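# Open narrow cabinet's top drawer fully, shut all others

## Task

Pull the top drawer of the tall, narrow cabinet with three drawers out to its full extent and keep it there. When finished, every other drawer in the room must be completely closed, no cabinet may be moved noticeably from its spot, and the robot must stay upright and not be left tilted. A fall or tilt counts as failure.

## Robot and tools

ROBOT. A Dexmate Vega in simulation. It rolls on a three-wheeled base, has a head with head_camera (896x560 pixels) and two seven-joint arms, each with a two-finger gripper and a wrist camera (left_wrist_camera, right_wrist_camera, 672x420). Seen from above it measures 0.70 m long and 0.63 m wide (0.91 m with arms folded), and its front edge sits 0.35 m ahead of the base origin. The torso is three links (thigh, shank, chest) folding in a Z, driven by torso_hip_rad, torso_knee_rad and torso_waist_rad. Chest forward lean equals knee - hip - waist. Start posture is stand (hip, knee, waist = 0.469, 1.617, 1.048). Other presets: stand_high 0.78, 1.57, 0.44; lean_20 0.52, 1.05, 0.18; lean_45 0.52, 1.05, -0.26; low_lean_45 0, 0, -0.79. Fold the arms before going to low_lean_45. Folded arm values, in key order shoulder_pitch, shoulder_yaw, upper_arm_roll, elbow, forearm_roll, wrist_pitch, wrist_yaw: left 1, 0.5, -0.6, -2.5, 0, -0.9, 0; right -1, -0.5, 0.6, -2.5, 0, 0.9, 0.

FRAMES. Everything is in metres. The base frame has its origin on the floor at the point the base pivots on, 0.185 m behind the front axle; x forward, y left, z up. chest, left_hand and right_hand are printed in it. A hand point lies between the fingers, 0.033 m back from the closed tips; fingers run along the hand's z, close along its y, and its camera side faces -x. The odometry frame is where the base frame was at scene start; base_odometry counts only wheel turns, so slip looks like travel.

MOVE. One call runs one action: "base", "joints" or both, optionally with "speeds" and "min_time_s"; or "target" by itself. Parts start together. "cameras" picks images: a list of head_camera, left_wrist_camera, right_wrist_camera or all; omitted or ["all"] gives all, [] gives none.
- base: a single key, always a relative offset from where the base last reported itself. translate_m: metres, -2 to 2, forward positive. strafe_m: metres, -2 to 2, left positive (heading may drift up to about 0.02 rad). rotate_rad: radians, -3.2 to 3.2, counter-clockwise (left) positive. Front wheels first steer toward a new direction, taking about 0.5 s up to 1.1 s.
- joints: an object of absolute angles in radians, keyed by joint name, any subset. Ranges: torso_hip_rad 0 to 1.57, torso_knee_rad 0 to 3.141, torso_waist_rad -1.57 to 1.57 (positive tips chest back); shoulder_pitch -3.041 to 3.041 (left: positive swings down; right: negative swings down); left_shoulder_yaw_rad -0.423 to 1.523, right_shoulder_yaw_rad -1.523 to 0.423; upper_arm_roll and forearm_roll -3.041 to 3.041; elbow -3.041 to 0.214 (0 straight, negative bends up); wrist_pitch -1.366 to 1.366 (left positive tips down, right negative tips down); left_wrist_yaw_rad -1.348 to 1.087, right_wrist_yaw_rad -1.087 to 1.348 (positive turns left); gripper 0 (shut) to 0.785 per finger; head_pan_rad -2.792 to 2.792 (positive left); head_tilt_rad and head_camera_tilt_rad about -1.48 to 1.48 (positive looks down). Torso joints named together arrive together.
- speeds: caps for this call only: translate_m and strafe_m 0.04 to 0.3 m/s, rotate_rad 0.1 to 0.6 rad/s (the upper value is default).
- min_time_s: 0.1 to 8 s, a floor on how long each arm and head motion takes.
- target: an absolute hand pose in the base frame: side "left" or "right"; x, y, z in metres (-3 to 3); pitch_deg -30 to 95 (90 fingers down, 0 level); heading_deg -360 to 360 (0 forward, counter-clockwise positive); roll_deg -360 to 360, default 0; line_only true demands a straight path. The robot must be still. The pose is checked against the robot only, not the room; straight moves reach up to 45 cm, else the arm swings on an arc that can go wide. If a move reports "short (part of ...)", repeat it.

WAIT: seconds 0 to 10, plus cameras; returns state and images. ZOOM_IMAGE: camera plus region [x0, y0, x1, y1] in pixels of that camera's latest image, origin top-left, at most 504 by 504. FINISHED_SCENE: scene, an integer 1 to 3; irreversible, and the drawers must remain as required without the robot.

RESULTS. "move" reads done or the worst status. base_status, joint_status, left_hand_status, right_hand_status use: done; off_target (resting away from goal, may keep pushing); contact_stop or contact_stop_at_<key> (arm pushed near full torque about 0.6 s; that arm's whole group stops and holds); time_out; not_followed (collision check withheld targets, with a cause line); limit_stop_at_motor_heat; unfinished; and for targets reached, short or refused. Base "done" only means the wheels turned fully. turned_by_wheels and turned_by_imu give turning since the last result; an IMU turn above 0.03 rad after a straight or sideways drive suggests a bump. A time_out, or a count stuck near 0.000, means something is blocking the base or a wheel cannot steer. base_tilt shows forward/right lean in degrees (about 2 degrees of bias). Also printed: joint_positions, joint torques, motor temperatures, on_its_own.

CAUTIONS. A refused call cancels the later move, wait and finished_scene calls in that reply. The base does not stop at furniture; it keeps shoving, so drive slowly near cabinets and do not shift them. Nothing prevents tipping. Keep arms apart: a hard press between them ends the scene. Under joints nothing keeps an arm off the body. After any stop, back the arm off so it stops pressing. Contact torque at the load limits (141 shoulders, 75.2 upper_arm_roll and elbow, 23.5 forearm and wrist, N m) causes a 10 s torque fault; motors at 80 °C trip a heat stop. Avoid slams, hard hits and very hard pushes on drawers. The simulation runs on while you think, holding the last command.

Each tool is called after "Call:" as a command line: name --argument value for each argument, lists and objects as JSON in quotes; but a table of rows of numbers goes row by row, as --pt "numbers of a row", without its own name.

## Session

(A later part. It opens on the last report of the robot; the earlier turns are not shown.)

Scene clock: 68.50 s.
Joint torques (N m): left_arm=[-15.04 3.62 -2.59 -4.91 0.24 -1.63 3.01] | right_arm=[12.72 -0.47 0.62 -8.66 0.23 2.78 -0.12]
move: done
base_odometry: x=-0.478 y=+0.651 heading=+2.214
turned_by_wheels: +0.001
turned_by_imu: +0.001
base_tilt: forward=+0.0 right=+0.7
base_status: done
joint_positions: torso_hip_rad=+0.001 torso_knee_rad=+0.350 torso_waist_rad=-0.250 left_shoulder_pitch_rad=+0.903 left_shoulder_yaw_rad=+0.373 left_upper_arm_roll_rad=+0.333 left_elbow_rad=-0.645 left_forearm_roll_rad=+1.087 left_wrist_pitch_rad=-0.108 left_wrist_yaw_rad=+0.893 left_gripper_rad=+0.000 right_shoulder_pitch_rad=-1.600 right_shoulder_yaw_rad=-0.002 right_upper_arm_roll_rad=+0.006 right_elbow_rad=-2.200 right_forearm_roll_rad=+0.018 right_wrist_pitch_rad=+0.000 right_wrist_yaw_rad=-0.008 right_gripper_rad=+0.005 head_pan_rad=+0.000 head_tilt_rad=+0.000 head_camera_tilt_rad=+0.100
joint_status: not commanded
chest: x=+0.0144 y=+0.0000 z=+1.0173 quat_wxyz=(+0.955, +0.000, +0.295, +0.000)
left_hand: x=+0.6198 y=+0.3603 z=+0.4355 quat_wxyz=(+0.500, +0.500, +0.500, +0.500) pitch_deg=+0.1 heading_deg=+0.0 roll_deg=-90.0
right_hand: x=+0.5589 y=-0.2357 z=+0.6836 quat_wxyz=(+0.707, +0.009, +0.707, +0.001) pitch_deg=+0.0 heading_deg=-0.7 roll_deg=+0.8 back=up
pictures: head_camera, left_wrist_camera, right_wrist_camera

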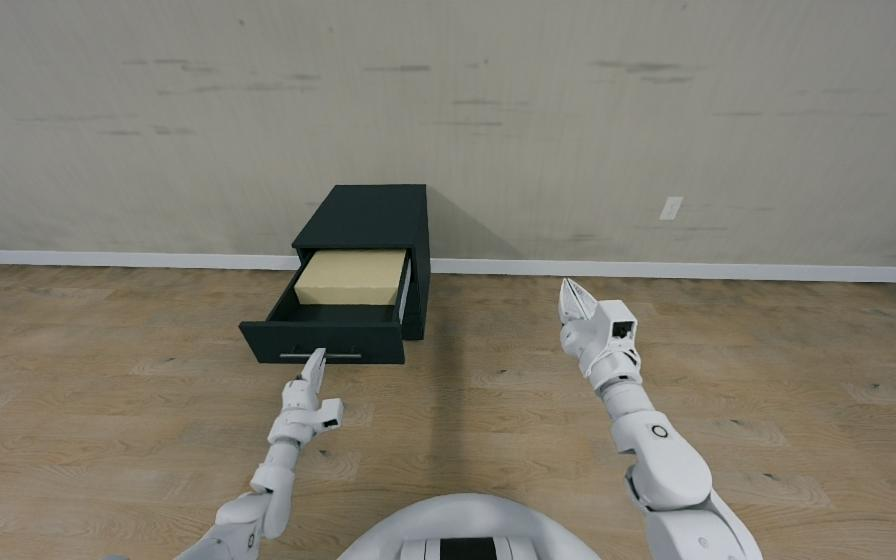

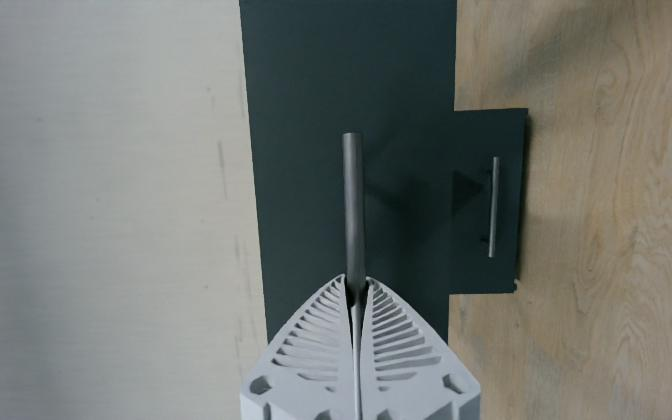

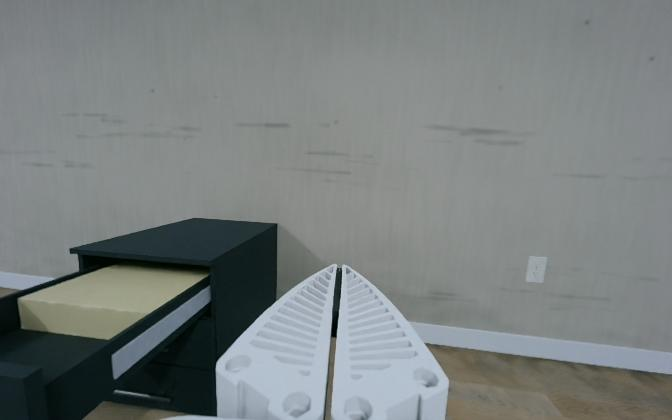

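Call:
move --base '{"translate_m": -0.02}' --speeds '{"translate_m": 0.04}'

Scene clock: 70.10 s.
Joint torques (N m): left_arm=[-19.09 2.84 -4.05 -7.06 -0.61 -0.11 3] | right_arm=[13.78 -1.31 0.71 -10 0.13 2.98 -0.21]
move: done
base_odometry: x=-0.465 y=+0.635 heading=+2.215
turned_by_wheels: +0.001
turned_by_imu: +0.001
base_tilt: forward=+0.0 right=+0.7
base_status: done
joint_positions: torso_hip_rad=+0.001 torso_knee_rad=+0.350 torso_waist_rad=-0.250 left_shoulder_pitch_rad=+0.903 left_shoulder_yaw_rad=+0.373 left_upper_arm_roll_rad=+0.333 left_elbow_rad=-0.645 left_forearm_roll_rad=+1.087 left_wrist_pitch_rad=-0.108 left_wrist_yaw_rad=+0.893 left_gripper_rad=+0.000 right_shoulder_pitch_rad=-1.600 right_shoulder_yaw_rad=-0.002 right_upper_arm_roll_rad=+0.006 right_elbow_rad=-2.200 right_forearm_roll_rad=+0.018 right_wrist_pitch_rad=+0.000 right_wrist_yaw_rad=-0.008 right_gripper_rad=+0.005 head_pan_rad=+0.000 head_tilt_rad=+0.000 head_camera_tilt_rad=+0.100
joint_status: not commanded
chest: x=+0.0144 y=+0.0000 z=+1.0173 quat_wxyz=(+0.955, +0.000, +0.295, +0.000)
left_hand: x=+0.6198 y=+0.3602 z=+0.4354 quat_wxyz=(+0.499, +0.500, +0.500, +0.500) pitch_deg=+0.1 heading_deg=+0.0 roll_deg=-90.0
right_hand: x=+0.5589 y=-0.2357 z=+0.6836 quat_wxyz=(+0.707, +0.009, +0.707, +0.001) pitch_deg=+0.0 heading_deg=-0.7 roll_deg=+0.8 back=up
pictures: head_camera, left_wrist_camera, right_wrist_camera

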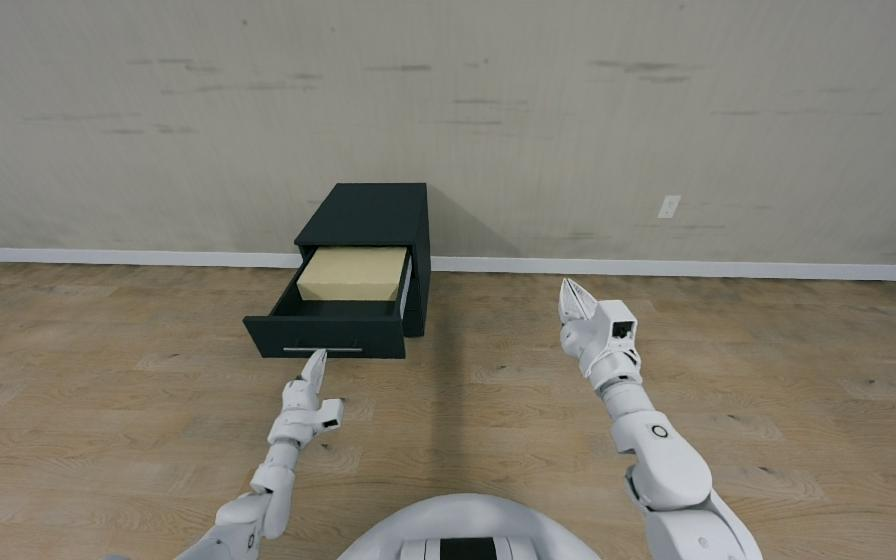

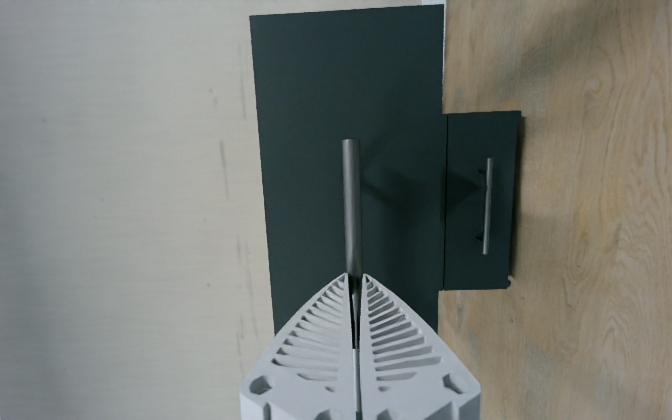

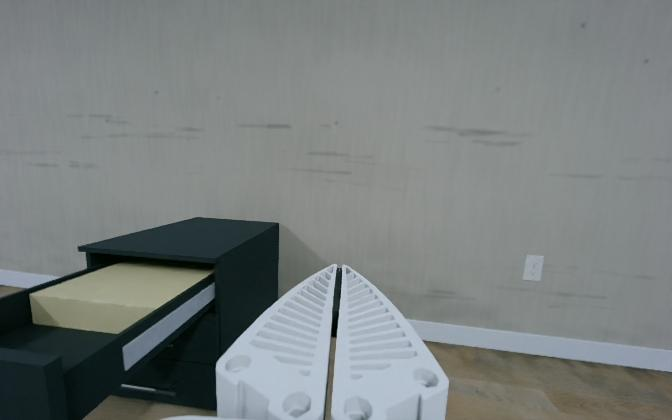

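Call:
move --joints '{"left_gripper_rad": 0.3}' --cameras '["left_wrist_camera"]'

Call:
move --base '{"translate_m": 0.035}' --speeds '{"translate_m": 0.05}'

Call:
move --joints '{"left_gripper_rad": 0.0}'

Scene clock: 71.27 s.
Joint torques (N m): left_arm=[-18.12 2.9 -3.35 -4.74 -0.55 -1.27 1.47] | right_arm=[14.25 -1.79 0.62 -8.86 0.09 3.23 0.01]
move: done
base_odometry: x=-0.465 y=+0.635 heading=+2.215
turned_by_wheels: +0.000
turned_by_imu: +0.000
base_tilt: forward=+0.1 right=+0.8
base_status: not commanded
joint_positions: torso_hip_rad=+0.001 torso_knee_rad=+0.350 torso_waist_rad=-0.250 left_shoulder_pitch_rad=+0.903 left_shoulder_yaw_rad=+0.373 left_upper_arm_roll_rad=+0.333 left_elbow_rad=-0.645 left_forearm_roll_rad=+1.087 left_wrist_pitch_rad=-0.108 left_wrist_yaw_rad=+0.894 left_gripper_rad=+0.300 right_shoulder_pitch_rad=-1.600 right_shoulder_yaw_rad=-0.002 right_upper_arm_roll_rad=+0.006 right_elbow_rad=-2.200 right_forearm_roll_rad=+0.018 right_wrist_pitch_rad=+0.000 right_wrist_yaw_rad=-0.008 right_gripper_rad=+0.005 head_pan_rad=+0.000 head_tilt_rad=+0.000 head_camera_tilt_rad=+0.100
joint_status: all done
chest: x=+0.0143 y=+0.0000 z=+1.0173 quat_wxyz=(+0.955, +0.000, +0.295, +0.000)
left_hand: x=+0.6198 y=+0.3601 z=+0.4357 quat_wxyz=(+0.500, +0.500, +0.500, +0.500) pitch_deg=+0.0 heading_deg=+0.0 roll_deg=-90.0
right_hand: x=+0.5589 y=-0.2357 z=+0.6836 quat_wxyz=(+0.707, +0.009, +0.707, +0.001) pitch_deg=+0.0 heading_deg=-0.7 roll_deg=+0.8 back=up

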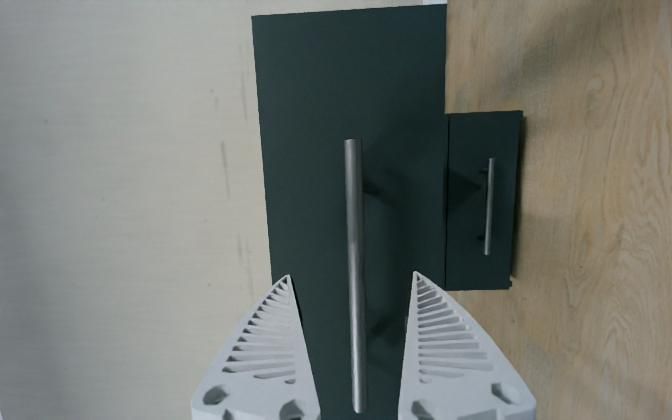

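Scene clock: 72.67 s.
Joint torques (N m): left_arm=[-17.97 2.57 -3.13 -4.25 -0.3 -0.63 1.5] | right_arm=[13.54 -1.18 -0.15 -8.14 0.03 3.19 -0.16]
move: done
base_odometry: x=-0.486 y=+0.663 heading=+2.215
turned_by_wheels: +0.000
turned_by_imu: +0.000
base_tilt: forward=+0.0 right=+0.8
base_status: done
joint_positions: torso_hip_rad=+0.001 torso_knee_rad=+0.350 torso_waist_rad=-0.250 left_shoulder_pitch_rad=+0.903 left_shoulder_yaw_rad=+0.373 left_upper_arm_roll_rad=+0.333 left_elbow_rad=-0.645 left_forearm_roll_rad=+1.087 left_wrist_pitch_rad=-0.108 left_wrist_yaw_rad=+0.894 left_gripper_rad=+0.300 right_shoulder_pitch_rad=-1.600 right_shoulder_yaw_rad=-0.002 right_upper_arm_roll_rad=+0.006 right_elbow_rad=-2.200 right_forearm_roll_rad=+0.018 right_wrist_pitch_rad=+0.000 right_wrist_yaw_rad=-0.008 right_gripper_rad=+0.005 head_pan_rad=+0.000 head_tilt_rad=+0.000 head_camera_tilt_rad=+0.100
joint_status: not commanded
chest: x=+0.0143 y=+0.0000 z=+1.0173 quat_wxyz=(+0.955, +0.000, +0.295, +0.000)
left_hand: x=+0.6198 y=+0.3601 z=+0.4357 quat_wxyz=(+0.500, +0.500, +0.500, +0.500) pitch_deg=+0.0 heading_deg=+0.0 roll_deg=-90.0
right_hand: x=+0.5589 y=-0.2357 z=+0.6837 quat_wxyz=(+0.707, +0.009, +0.707, +0.001) pitch_deg=+0.0 heading_deg=-0.7 roll_deg=+0.8 back=up
pictures: head_camera, left_wrist_camera, right_wrist_camera

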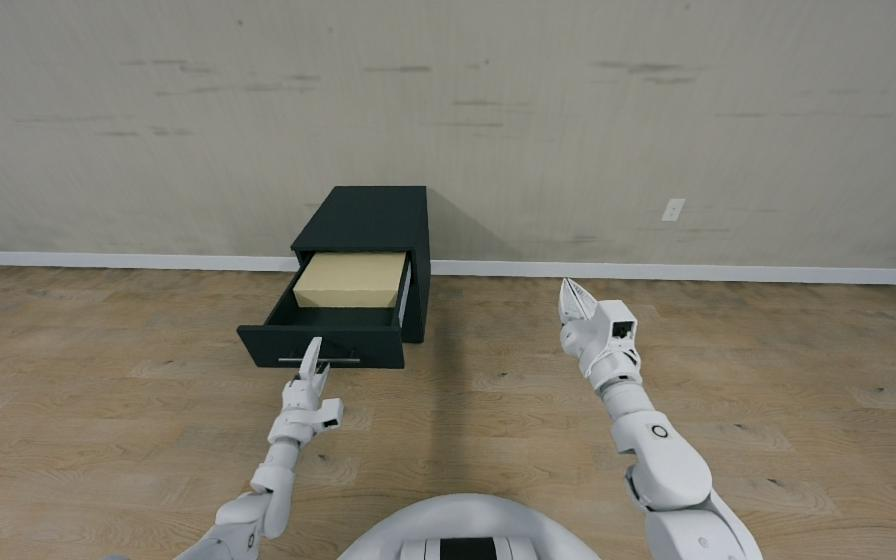

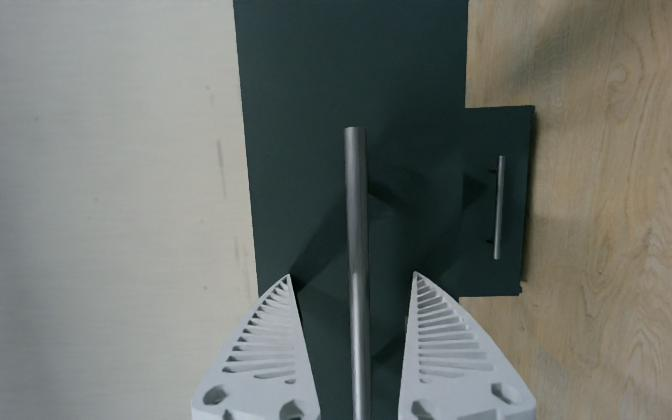

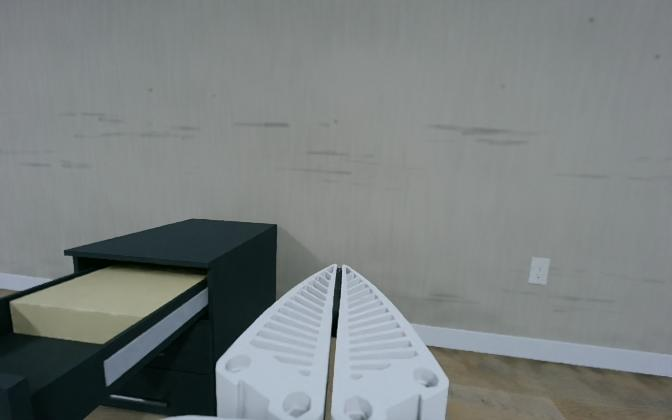

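Scene clock: 73.50 s.
Joint torques (N m): left_arm=[-17.87 3.82 -4.16 -5.83 -0.6 -0.2 2.85] | right_arm=[13.7 -2.18 0.52 -8.6 0.07 2.97 -0.07]
move: done
base_odometry: x=-0.486 y=+0.663 heading=+2.215
turned_by_wheels: +0.000
turned_by_imu: +0.000
base_tilt: forward=+0.0 right=+0.8
base_status: not commanded
joint_positions: torso_hip_rad=+0.001 torso_knee_rad=+0.350 torso_waist_rad=-0.250 left_shoulder_pitch_rad=+0.903 left_shoulder_yaw_rad=+0.373 left_upper_arm_roll_rad=+0.333 left_elbow_rad=-0.645 left_forearm_roll_rad=+1.087 left_wrist_pitch_rad=-0.108 left_wrist_yaw_rad=+0.893 left_gripper_rad=+0.000 right_shoulder_pitch_rad=-1.600 right_shoulder_yaw_rad=-0.002 right_upper_arm_roll_rad=+0.006 right_elbow_rad=-2.200 right_forearm_roll_rad=+0.018 right_wrist_pitch_rad=+0.000 right_wrist_yaw_rad=-0.008 right_gripper_rad=+0.005 head_pan_rad=+0.000 head_tilt_rad=+0.000 head_camera_tilt_rad=+0.100
joint_status: all done
chest: x=+0.0143 y=+0.0000 z=+1.0173 quat_wxyz=(+0.955, +0.000, +0.295, +0.000)
left_hand: x=+0.6198 y=+0.3601 z=+0.4355 quat_wxyz=(+0.500, +0.500, +0.500, +0.500) pitch_deg=+0.1 heading_deg=+0.0 roll_deg=-90.0
right_hand: x=+0.5589 y=-0.2357 z=+0.6836 quat_wxyz=(+0.707, +0.009, +0.707, +0.001) pitch_deg=+0.0 heading_deg=-0.7 roll_deg=+0.8 back=up
pictures: head_camera, left_wrist_camera, right_wrist_camera

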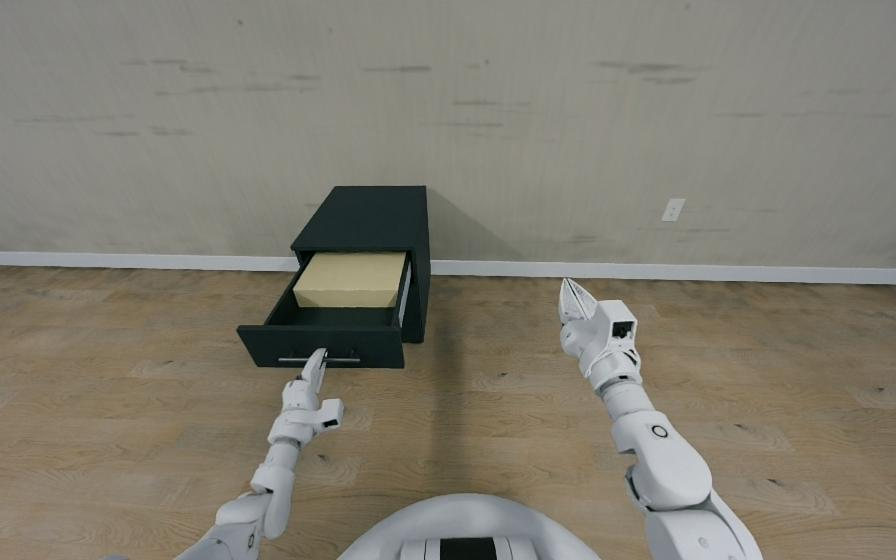

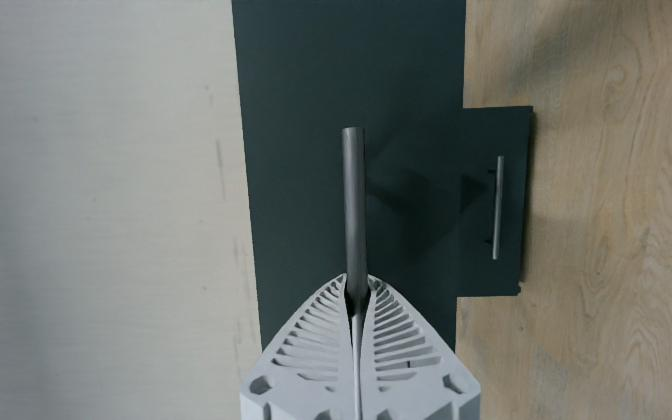

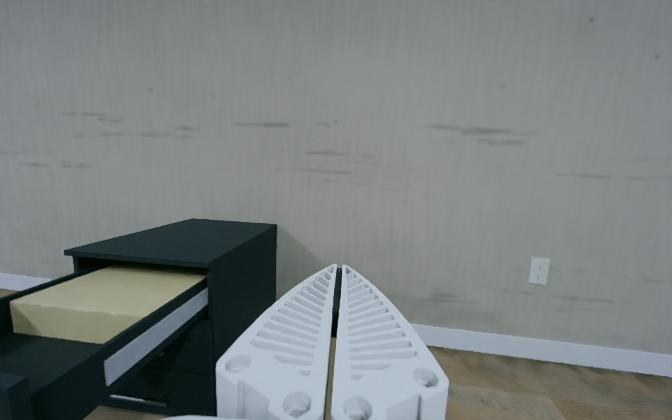

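Call:
move --base '{"translate_m": -0.025}' --speeds '{"translate_m": 0.04}'

Scene clock: 75.03 s.
Joint torques (N m): left_arm=[-16.33 4.47 -2.23 -3.97 -0.4 -0.34 2.92] | right_arm=[14.32 0.08 0.72 -9.22 0.09 2.62 -0.2]
move: done
base_odometry: x=-0.471 y=+0.643 heading=+2.216
turned_by_wheels: +0.001
turned_by_imu: +0.001
base_tilt: forward=+0.0 right=+0.7
base_status: done
joint_positions: torso_hip_rad=+0.001 torso_knee_rad=+0.350 torso_waist_rad=-0.250 left_shoulder_pitch_rad=+0.903 left_shoulder_yaw_rad=+0.373 left_upper_arm_roll_rad=+0.333 left_elbow_rad=-0.645 left_forearm_roll_rad=+1.087 left_wrist_pitch_rad=-0.108 left_wrist_yaw_rad=+0.893 left_gripper_rad=+0.000 right_shoulder_pitch_rad=-1.600 right_shoulder_yaw_rad=-0.002 right_upper_arm_roll_rad=+0.006 right_elbow_rad=-2.200 right_forearm_roll_rad=+0.018 right_wrist_pitch_rad=+0.000 right_wrist_yaw_rad=-0.008 right_gripper_rad=+0.005 head_pan_rad=+0.000 head_tilt_rad=+0.000 head_camera_tilt_rad=+0.100
joint_status: not commanded
chest: x=+0.0144 y=+0.0000 z=+1.0173 quat_wxyz=(+0.955, +0.000, +0.295, +0.000)
left_hand: x=+0.6199 y=+0.3601 z=+0.4355 quat_wxyz=(+0.500, +0.500, +0.500, +0.500) pitch_deg=+0.1 heading_deg=+0.0 roll_deg=-90.0
right_hand: x=+0.5589 y=-0.2357 z=+0.6836 quat_wxyz=(+0.707, +0.009, +0.707, +0.001) pitch_deg=+0.0 heading_deg=-0.7 roll_deg=+0.8 back=up
pictures: head_camera, left_wrist_camera, right_wrist_camera

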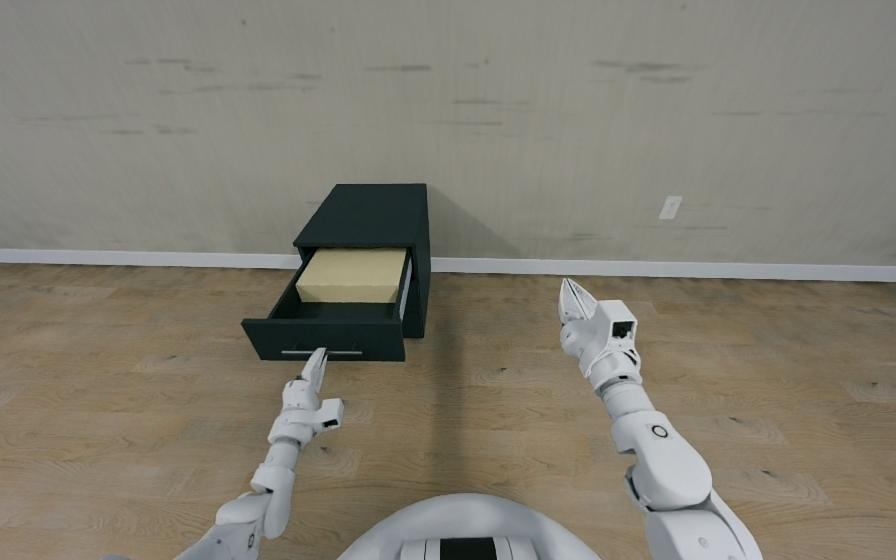

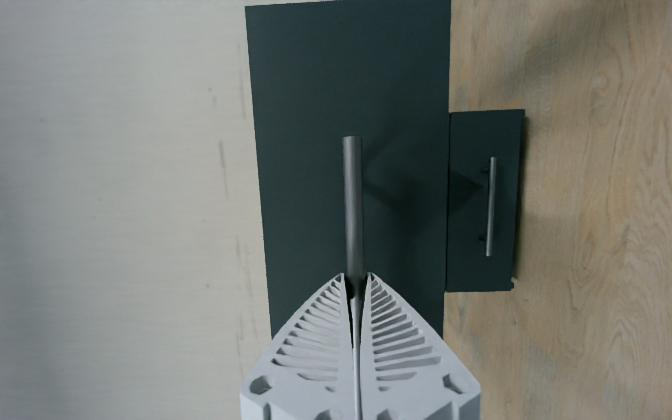

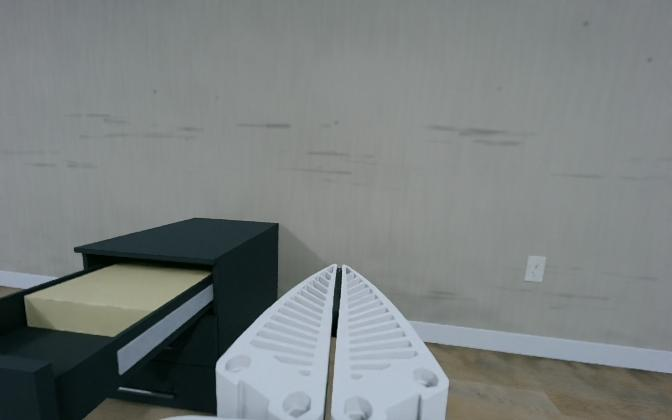

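Call:
move --joints '{"left_gripper_rad": 0.25}' --cameras '["left_wrist_camera"]'

Call:
move --base '{"translate_m": 0.3}' --speeds '{"translate_m": 0.1}'

Scene clock: 76.73 s.
Joint torques (N m): left_arm=[-14.85 4.41 -4.22 -5.55 -0.33 0.1 1.46] | right_arm=[14.8 -0.59 0.23 -9.73 0.04 3.31 -0.01]
move: done
base_odometry: x=-0.471 y=+0.643 heading=+2.216
turned_by_wheels: +0.000
turned_by_imu: +0.000
base_tilt: forward=+0.0 right=+0.7
base_status: not commanded
joint_positions: torso_hip_rad=+0.001 torso_knee_rad=+0.350 torso_waist_rad=-0.250 left_shoulder_pitch_rad=+0.903 left_shoulder_yaw_rad=+0.373 left_upper_arm_roll_rad=+0.333 left_elbow_rad=-0.645 left_forearm_roll_rad=+1.087 left_wrist_pitch_rad=-0.108 left_wrist_yaw_rad=+0.894 left_gripper_rad=+0.250 right_shoulder_pitch_rad=-1.600 right_shoulder_yaw_rad=-0.002 right_upper_arm_roll_rad=+0.006 right_elbow_rad=-2.200 right_forearm_roll_rad=+0.018 right_wrist_pitch_rad=+0.000 right_wrist_yaw_rad=-0.008 right_gripper_rad=+0.005 head_pan_rad=+0.000 head_tilt_rad=+0.000 head_camera_tilt_rad=+0.100
joint_status: all done
chest: x=+0.0143 y=+0.0000 z=+1.0173 quat_wxyz=(+0.955, +0.000, +0.295, +0.000)
left_hand: x=+0.6199 y=+0.3601 z=+0.4357 quat_wxyz=(+0.500, +0.500, +0.500, +0.500) pitch_deg=+0.0 heading_deg=+0.0 roll_deg=-90.0
right_hand: x=+0.5589 y=-0.2357 z=+0.6836 quat_wxyz=(+0.707, +0.009, +0.707, +0.001) pitch_deg=+0.0 heading_deg=-0.7 roll_deg=+0.8 back=up

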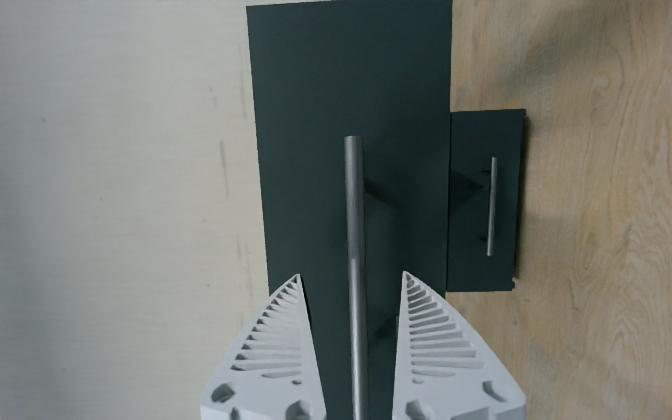

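Scene clock: 80.53 s.
Joint torques (N m): left_arm=[-19.57 3.29 -3.27 -4.22 -0.67 0.24 1.46] | right_arm=[14.41 -1.73 0.67 -9.3 0.1 3.22 -0.02]
move: done
base_odometry: x=-0.652 y=+0.883 heading=+2.216
turned_by_wheels: +0.001
turned_by_imu: +0.000
base_tilt: forward=+0.1 right=+0.7
base_status: done
joint_positions: torso_hip_rad=+0.001 torso_knee_rad=+0.350 torso_waist_rad=-0.250 left_shoulder_pitch_rad=+0.903 left_shoulder_yaw_rad=+0.373 left_upper_arm_roll_rad=+0.333 left_elbow_rad=-0.645 left_forearm_roll_rad=+1.087 left_wrist_pitch_rad=-0.108 left_wrist_yaw_rad=+0.894 left_gripper_rad=+0.250 right_shoulder_pitch_rad=-1.600 right_shoulder_yaw_rad=-0.002 right_upper_arm_roll_rad=+0.006 right_elbow_rad=-2.200 right_forearm_roll_rad=+0.018 right_wrist_pitch_rad=+0.000 right_wrist_yaw_rad=-0.008 right_gripper_rad=+0.005 head_pan_rad=+0.000 head_tilt_rad=+0.000 head_camera_tilt_rad=+0.100
joint_status: not commanded
chest: x=+0.0143 y=+0.0000 z=+1.0173 quat_wxyz=(+0.955, +0.000, +0.295, +0.000)
left_hand: x=+0.6198 y=+0.3600 z=+0.4358 quat_wxyz=(+0.500, +0.500, +0.500, +0.500) pitch_deg=+0.0 heading_deg=+0.0 roll_deg=-90.0
right_hand: x=+0.5589 y=-0.2357 z=+0.6837 quat_wxyz=(+0.707, +0.009, +0.707, +0.001) pitch_deg=+0.0 heading_deg=-0.7 roll_deg=+0.8 back=up
pictures: head_camera, left_wrist_camera, right_wrist_camera

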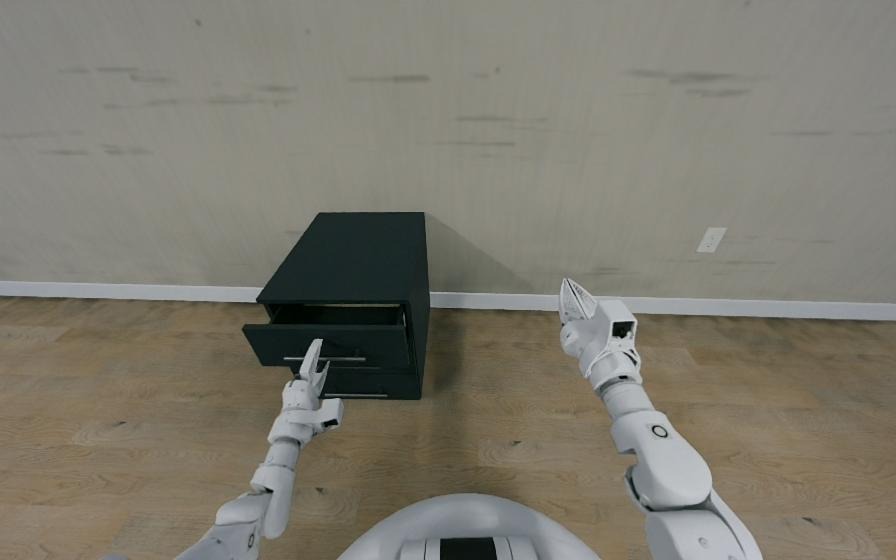

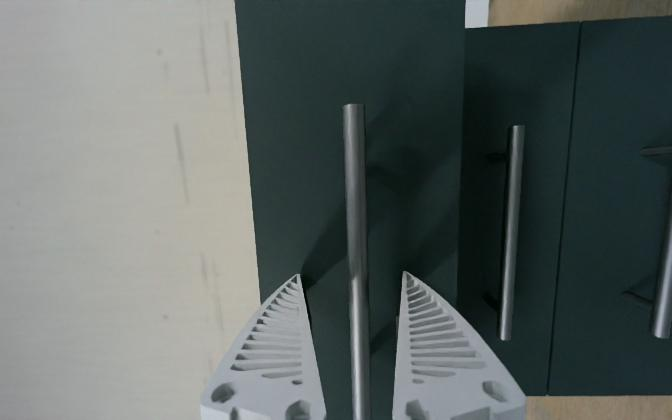

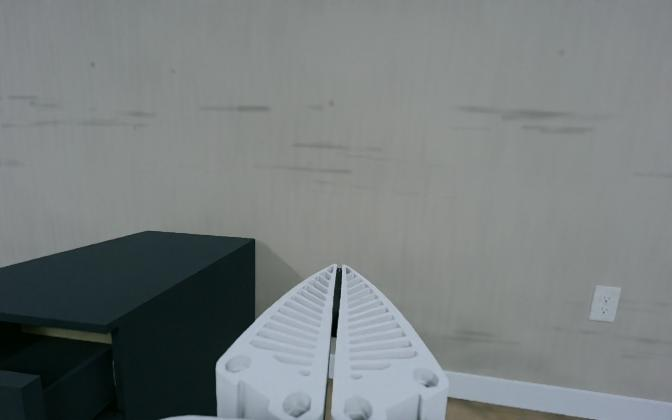

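Call:
move --base '{"translate_m": 0.08}' --speeds '{"translate_m": 0.06}'

Scene clock: 82.70 s.
Joint torques (N m): left_arm=[-21.19 4.36 -3.35 -4.76 -0.25 -0.51 1.08] | right_arm=[12.91 -1.23 0.21 -8.74 -0.1 2.36 -0.15]
move: done
base_odometry: x=-0.700 y=+0.947 heading=+2.217
turned_by_wheels: +0.001
turned_by_imu: +0.001
base_tilt: forward=+0.0 right=+0.7
base_status: done
joint_positions: torso_hip_rad=+0.001 torso_knee_rad=+0.350 torso_waist_rad=-0.250 left_shoulder_pitch_rad=+0.903 left_shoulder_yaw_rad=+0.373 left_upper_arm_roll_rad=+0.333 left_elbow_rad=-0.645 left_forearm_roll_rad=+1.087 left_wrist_pitch_rad=-0.108 left_wrist_yaw_rad=+0.894 left_gripper_rad=+0.250 right_shoulder_pitch_rad=-1.600 right_shoulder_yaw_rad=-0.002 right_upper_arm_roll_rad=+0.006 right_elbow_rad=-2.200 right_forearm_roll_rad=+0.018 right_wrist_pitch_rad=+0.000 right_wrist_yaw_rad=-0.008 right_gripper_rad=+0.005 head_pan_rad=+0.000 head_tilt_rad=+0.000 head_camera_tilt_rad=+0.100
joint_status: not commanded
chest: x=+0.0143 y=+0.0000 z=+1.0173 quat_wxyz=(+0.955, +0.000, +0.295, +0.000)
left_hand: x=+0.6198 y=+0.3601 z=+0.4358 quat_wxyz=(+0.500, +0.500, +0.500, +0.500) pitch_deg=+0.0 heading_deg=+0.0 roll_deg=-90.0
right_hand: x=+0.5589 y=-0.2357 z=+0.6837 quat_wxyz=(+0.707, +0.009, +0.707, +0.001) pitch_deg=+0.0 heading_deg=-0.7 roll_deg=+0.8 back=up
pictures: head_camera, left_wrist_camera, right_wrist_camera

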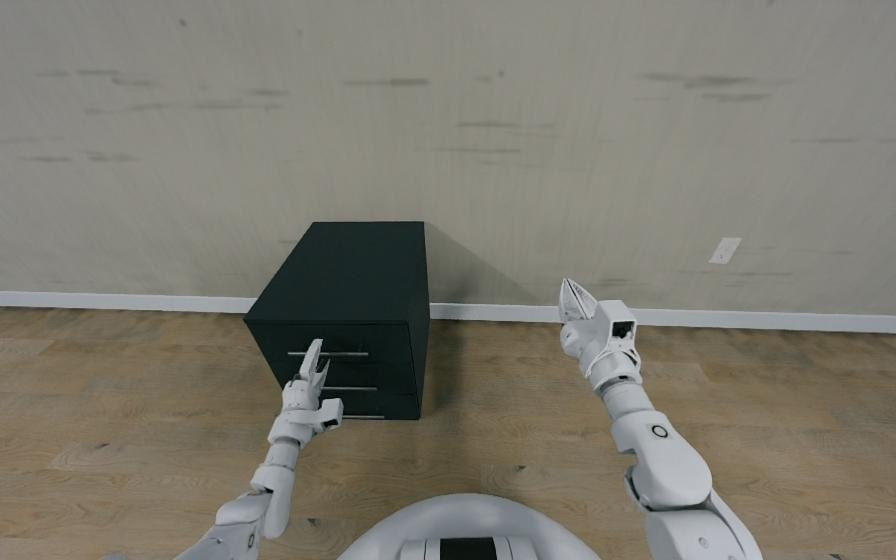

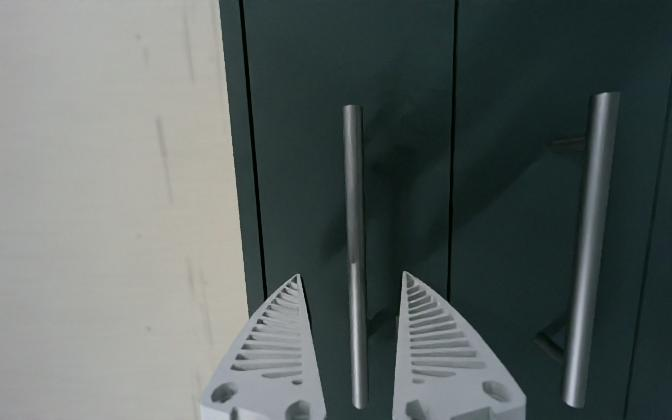

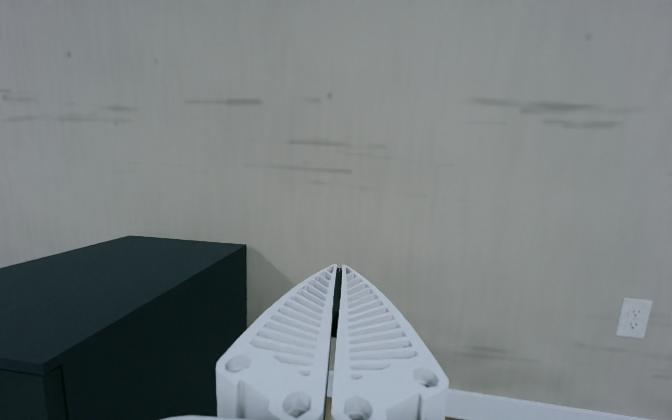

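Call:
zoom_image --camera "head_camera" --region '[220, 200, 460, 440]'

Scaled by 2.100 (camera's finer frame: 960x600).

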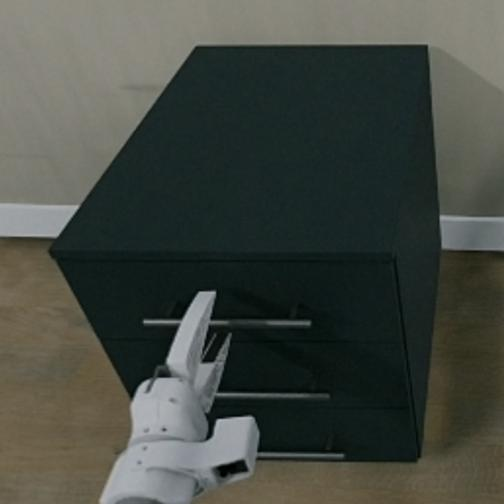

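Call:
move --base '{"translate_m": -0.3}'

Call:
move --joints '{"torso_hip_rad": 0.0, "torso_knee_rad": 0.0, "torso_waist_rad": -0.79, "head_camera_tilt_rad": -0.1}'

Scene clock: 85.80 s.
Joint torques (N m): left_arm=[-18.74 2.35 -3.36 -3.67 -0.44 -0.29 1.05] | right_arm=[13.02 -0.9 0.21 -9.05 0.2 3.07 -0.1]
move: done
base_odometry: x=-0.519 y=+0.708 heading=+2.218
turned_by_wheels: +0.001
turned_by_imu: +0.002
base_tilt: forward=+0.0 right=+0.7
base_status: done
joint_positions: torso_hip_rad=+0.001 torso_knee_rad=+0.350 torso_waist_rad=-0.250 left_shoulder_pitch_rad=+0.903 left_shoulder_yaw_rad=+0.373 left_upper_arm_roll_rad=+0.333 left_elbow_rad=-0.645 left_forearm_roll_rad=+1.087 left_wrist_pitch_rad=-0.108 left_wrist_yaw_rad=+0.894 left_gripper_rad=+0.250 right_shoulder_pitch_rad=-1.600 right_shoulder_yaw_rad=-0.002 right_upper_arm_roll_rad=+0.006 right_elbow_rad=-2.200 right_forearm_roll_rad=+0.018 right_wrist_pitch_rad=+0.000 right_wrist_yaw_rad=-0.008 right_gripper_rad=+0.005 head_pan_rad=+0.000 head_tilt_rad=+0.000 head_camera_tilt_rad=+0.100
joint_status: not commanded
chest: x=+0.0143 y=+0.0000 z=+1.0173 quat_wxyz=(+0.955, +0.000, +0.295, +0.000)
left_hand: x=+0.6199 y=+0.3601 z=+0.4358 quat_wxyz=(+0.500, +0.500, +0.500, +0.500) pitch_deg=+0.0 heading_deg=+0.0 roll_deg=-90.0
right_hand: x=+0.5589 y=-0.2357 z=+0.6837 quat_wxyz=(+0.707, +0.009, +0.707, +0.001) pitch_deg=+0.0 heading_deg=-0.7 roll_deg=+0.8 back=up
pictures: head_camera, left_wrist_camera, right_wrist_camera

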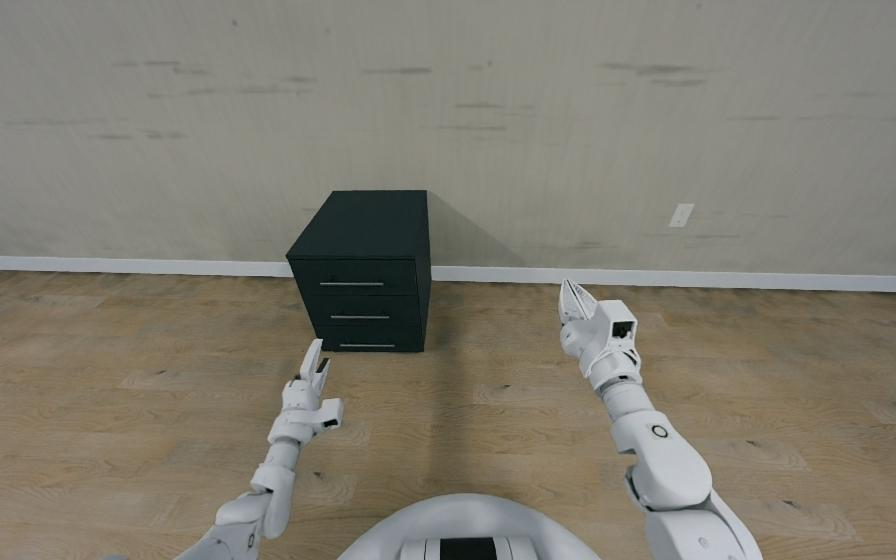

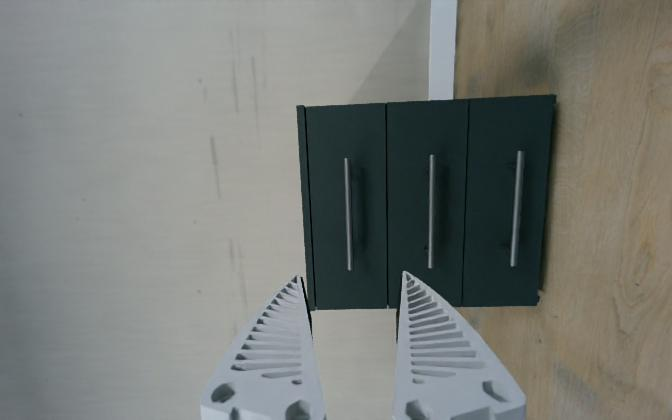

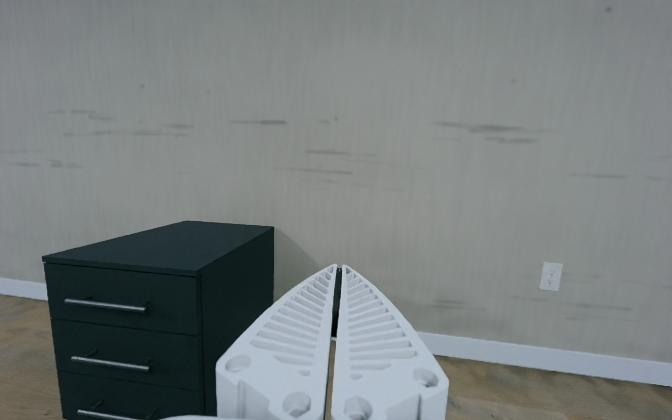

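Scene clock: 89.10 s.
Joint torques (N m): left_arm=[-12.44 6.36 -2.49 -3.22 -0.36 -1.03 1.27] | right_arm=[10.44 -0.34 0.51 -8.84 0.12 2.4 0.02]
move: done
base_odometry: x=-0.519 y=+0.708 heading=+2.218
turned_by_wheels: +0.000
turned_by_imu: +0.000
base_tilt: forward=+0.0 right=+0.8
base_status: not commanded
joint_positions: torso_hip_rad=+0.001 torso_knee_rad=+0.000 torso_waist_rad=-0.790 left_shoulder_pitch_rad=+0.903 left_shoulder_yaw_rad=+0.373 left_upper_arm_roll_rad=+0.333 left_elbow_rad=-0.645 left_forearm_roll_rad=+1.087 left_wrist_pitch_rad=-0.108 left_wrist_yaw_rad=+0.894 left_gripper_rad=+0.250 right_shoulder_pitch_rad=-1.600 right_shoulder_yaw_rad=-0.002 right_upper_arm_roll_rad=+0.006 right_elbow_rad=-2.200 right_forearm_roll_rad=+0.018 right_wrist_pitch_rad=+0.000 right_wrist_yaw_rad=-0.008 right_gripper_rad=+0.005 head_pan_rad=+0.000 head_tilt_rad=+0.000 head_camera_tilt_rad=-0.100
joint_status: all done
chest: x=+0.0283 y=+0.0000 z=+0.8382 quat_wxyz=(+0.923, +0.000, +0.385, +0.000)
left_hand: x=+0.5131 y=+0.3601 z=+0.1527 quat_wxyz=(+0.450, +0.545, +0.545, +0.450) pitch_deg=+10.9 heading_deg=+0.0 roll_deg=-90.0
right_hand: x=+0.5001 y=-0.2357 z=+0.4077 quat_wxyz=(+0.637, +0.009, +0.771, +0.000) pitch_deg=+10.9 heading_deg=-0.7 roll_deg=+0.6 back=up
pictures: head_camera, left_wrist_camera, right_wrist_camera

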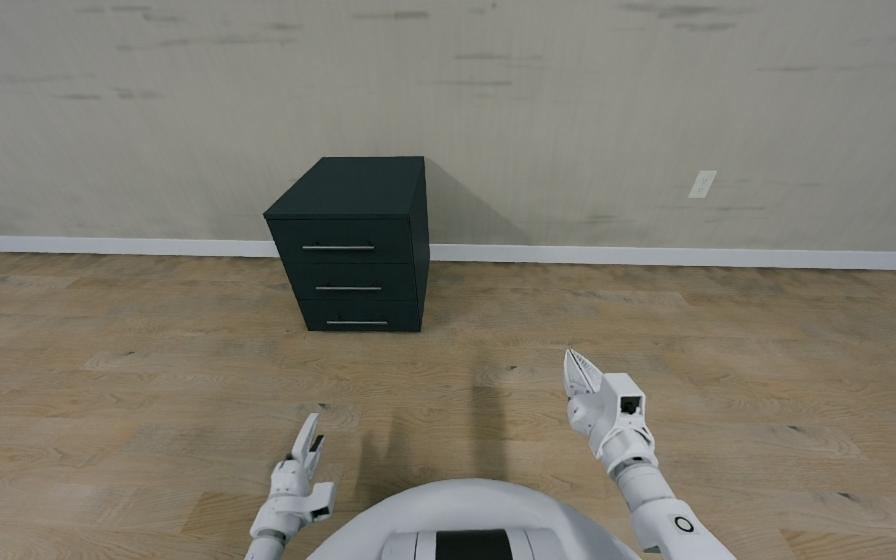

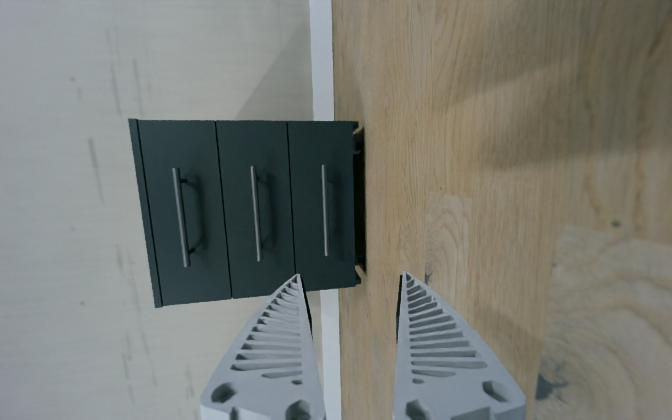

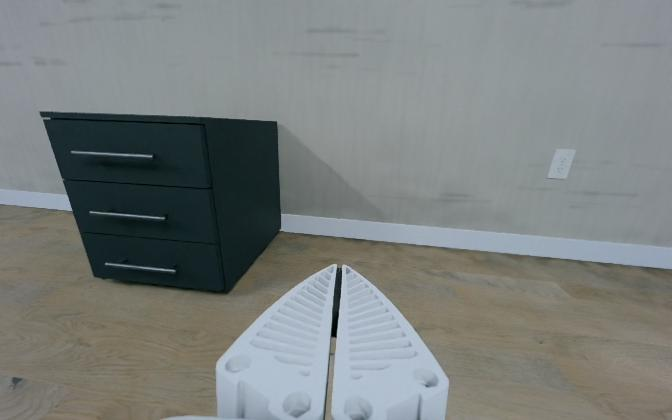

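Call:
move --target '{"side": "left", "x": 0.62, "y": 0.36, "z": 0.115, "pitch_deg": 0, "heading_deg": 0, "roll_deg": 90}'

Scene clock: 89.57 s.
Joint torques (N m): left_arm=[-12.61 4.77 -3.74 -3.56 -0.51 -0.48 1.21] | right_arm=[10.55 -0.77 0.56 -9.11 0.01 2.76 -0.05]
move: refused
base_odometry: x=-0.519 y=+0.708 heading=+2.218
turned_by_wheels: +0.000
turned_by_imu: +0.000
base_tilt: forward=+0.0 right=+0.7
base_status: not commanded
joint_positions: torso_hip_rad=+0.001 torso_knee_rad=+0.000 torso_waist_rad=-0.790 left_shoulder_pitch_rad=+0.903 left_shoulder_yaw_rad=+0.373 left_upper_arm_roll_rad=+0.333 left_elbow_rad=-0.645 left_forearm_roll_rad=+1.087 left_wrist_pitch_rad=-0.108 left_wrist_yaw_rad=+0.894 left_gripper_rad=+0.250 right_shoulder_pitch_rad=-1.600 right_shoulder_yaw_rad=-0.002 right_upper_arm_roll_rad=+0.006 right_elbow_rad=-2.200 right_forearm_roll_rad=+0.018 right_wrist_pitch_rad=+0.000 right_wrist_yaw_rad=-0.008 right_gripper_rad=+0.005 head_pan_rad=+0.000 head_tilt_rad=+0.000 head_camera_tilt_rad=-0.100
joint_status: not commanded
chest: x=+0.0283 y=+0.0000 z=+0.8382 quat_wxyz=(+0.923, +0.000, +0.385, +0.000)
left_hand: x=+0.5131 y=+0.3601 z=+0.1527 quat_wxyz=(+0.450, +0.545, +0.545, +0.450) pitch_deg=+10.9 heading_deg=+0.0 roll_deg=-90.0
left_hand_status: refused: the arm stands too near the robot already: the left wrist into the base, as the model's coarse spheres have them (needs 2.0 cm clear). Nothing moved. Move it clear with "joints".
right_hand: x=+0.5001 y=-0.2357 z=+0.4077 quat_wxyz=(+0.637, +0.009, +0.771, +0.000) pitch_deg=+10.9 heading_deg=-0.7 roll_deg=+0.6 back=up
pictures: head_camera, left_wrist_camera, right_wrist_camera

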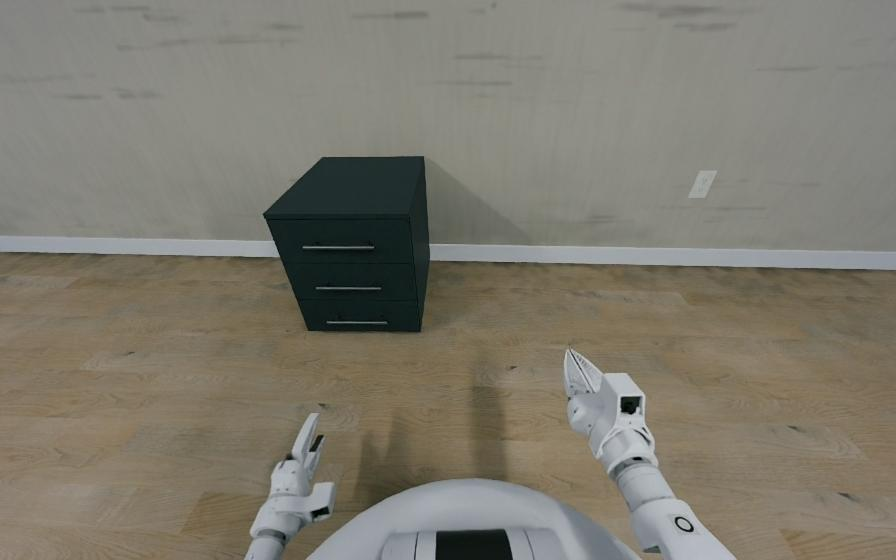

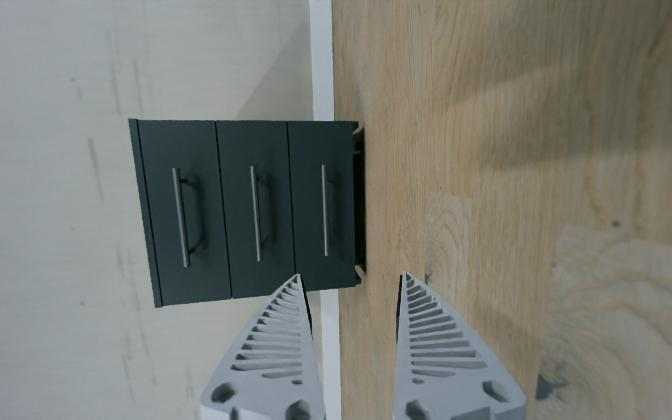

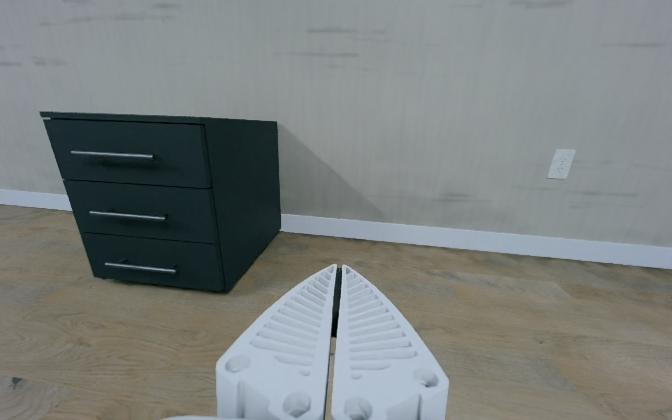

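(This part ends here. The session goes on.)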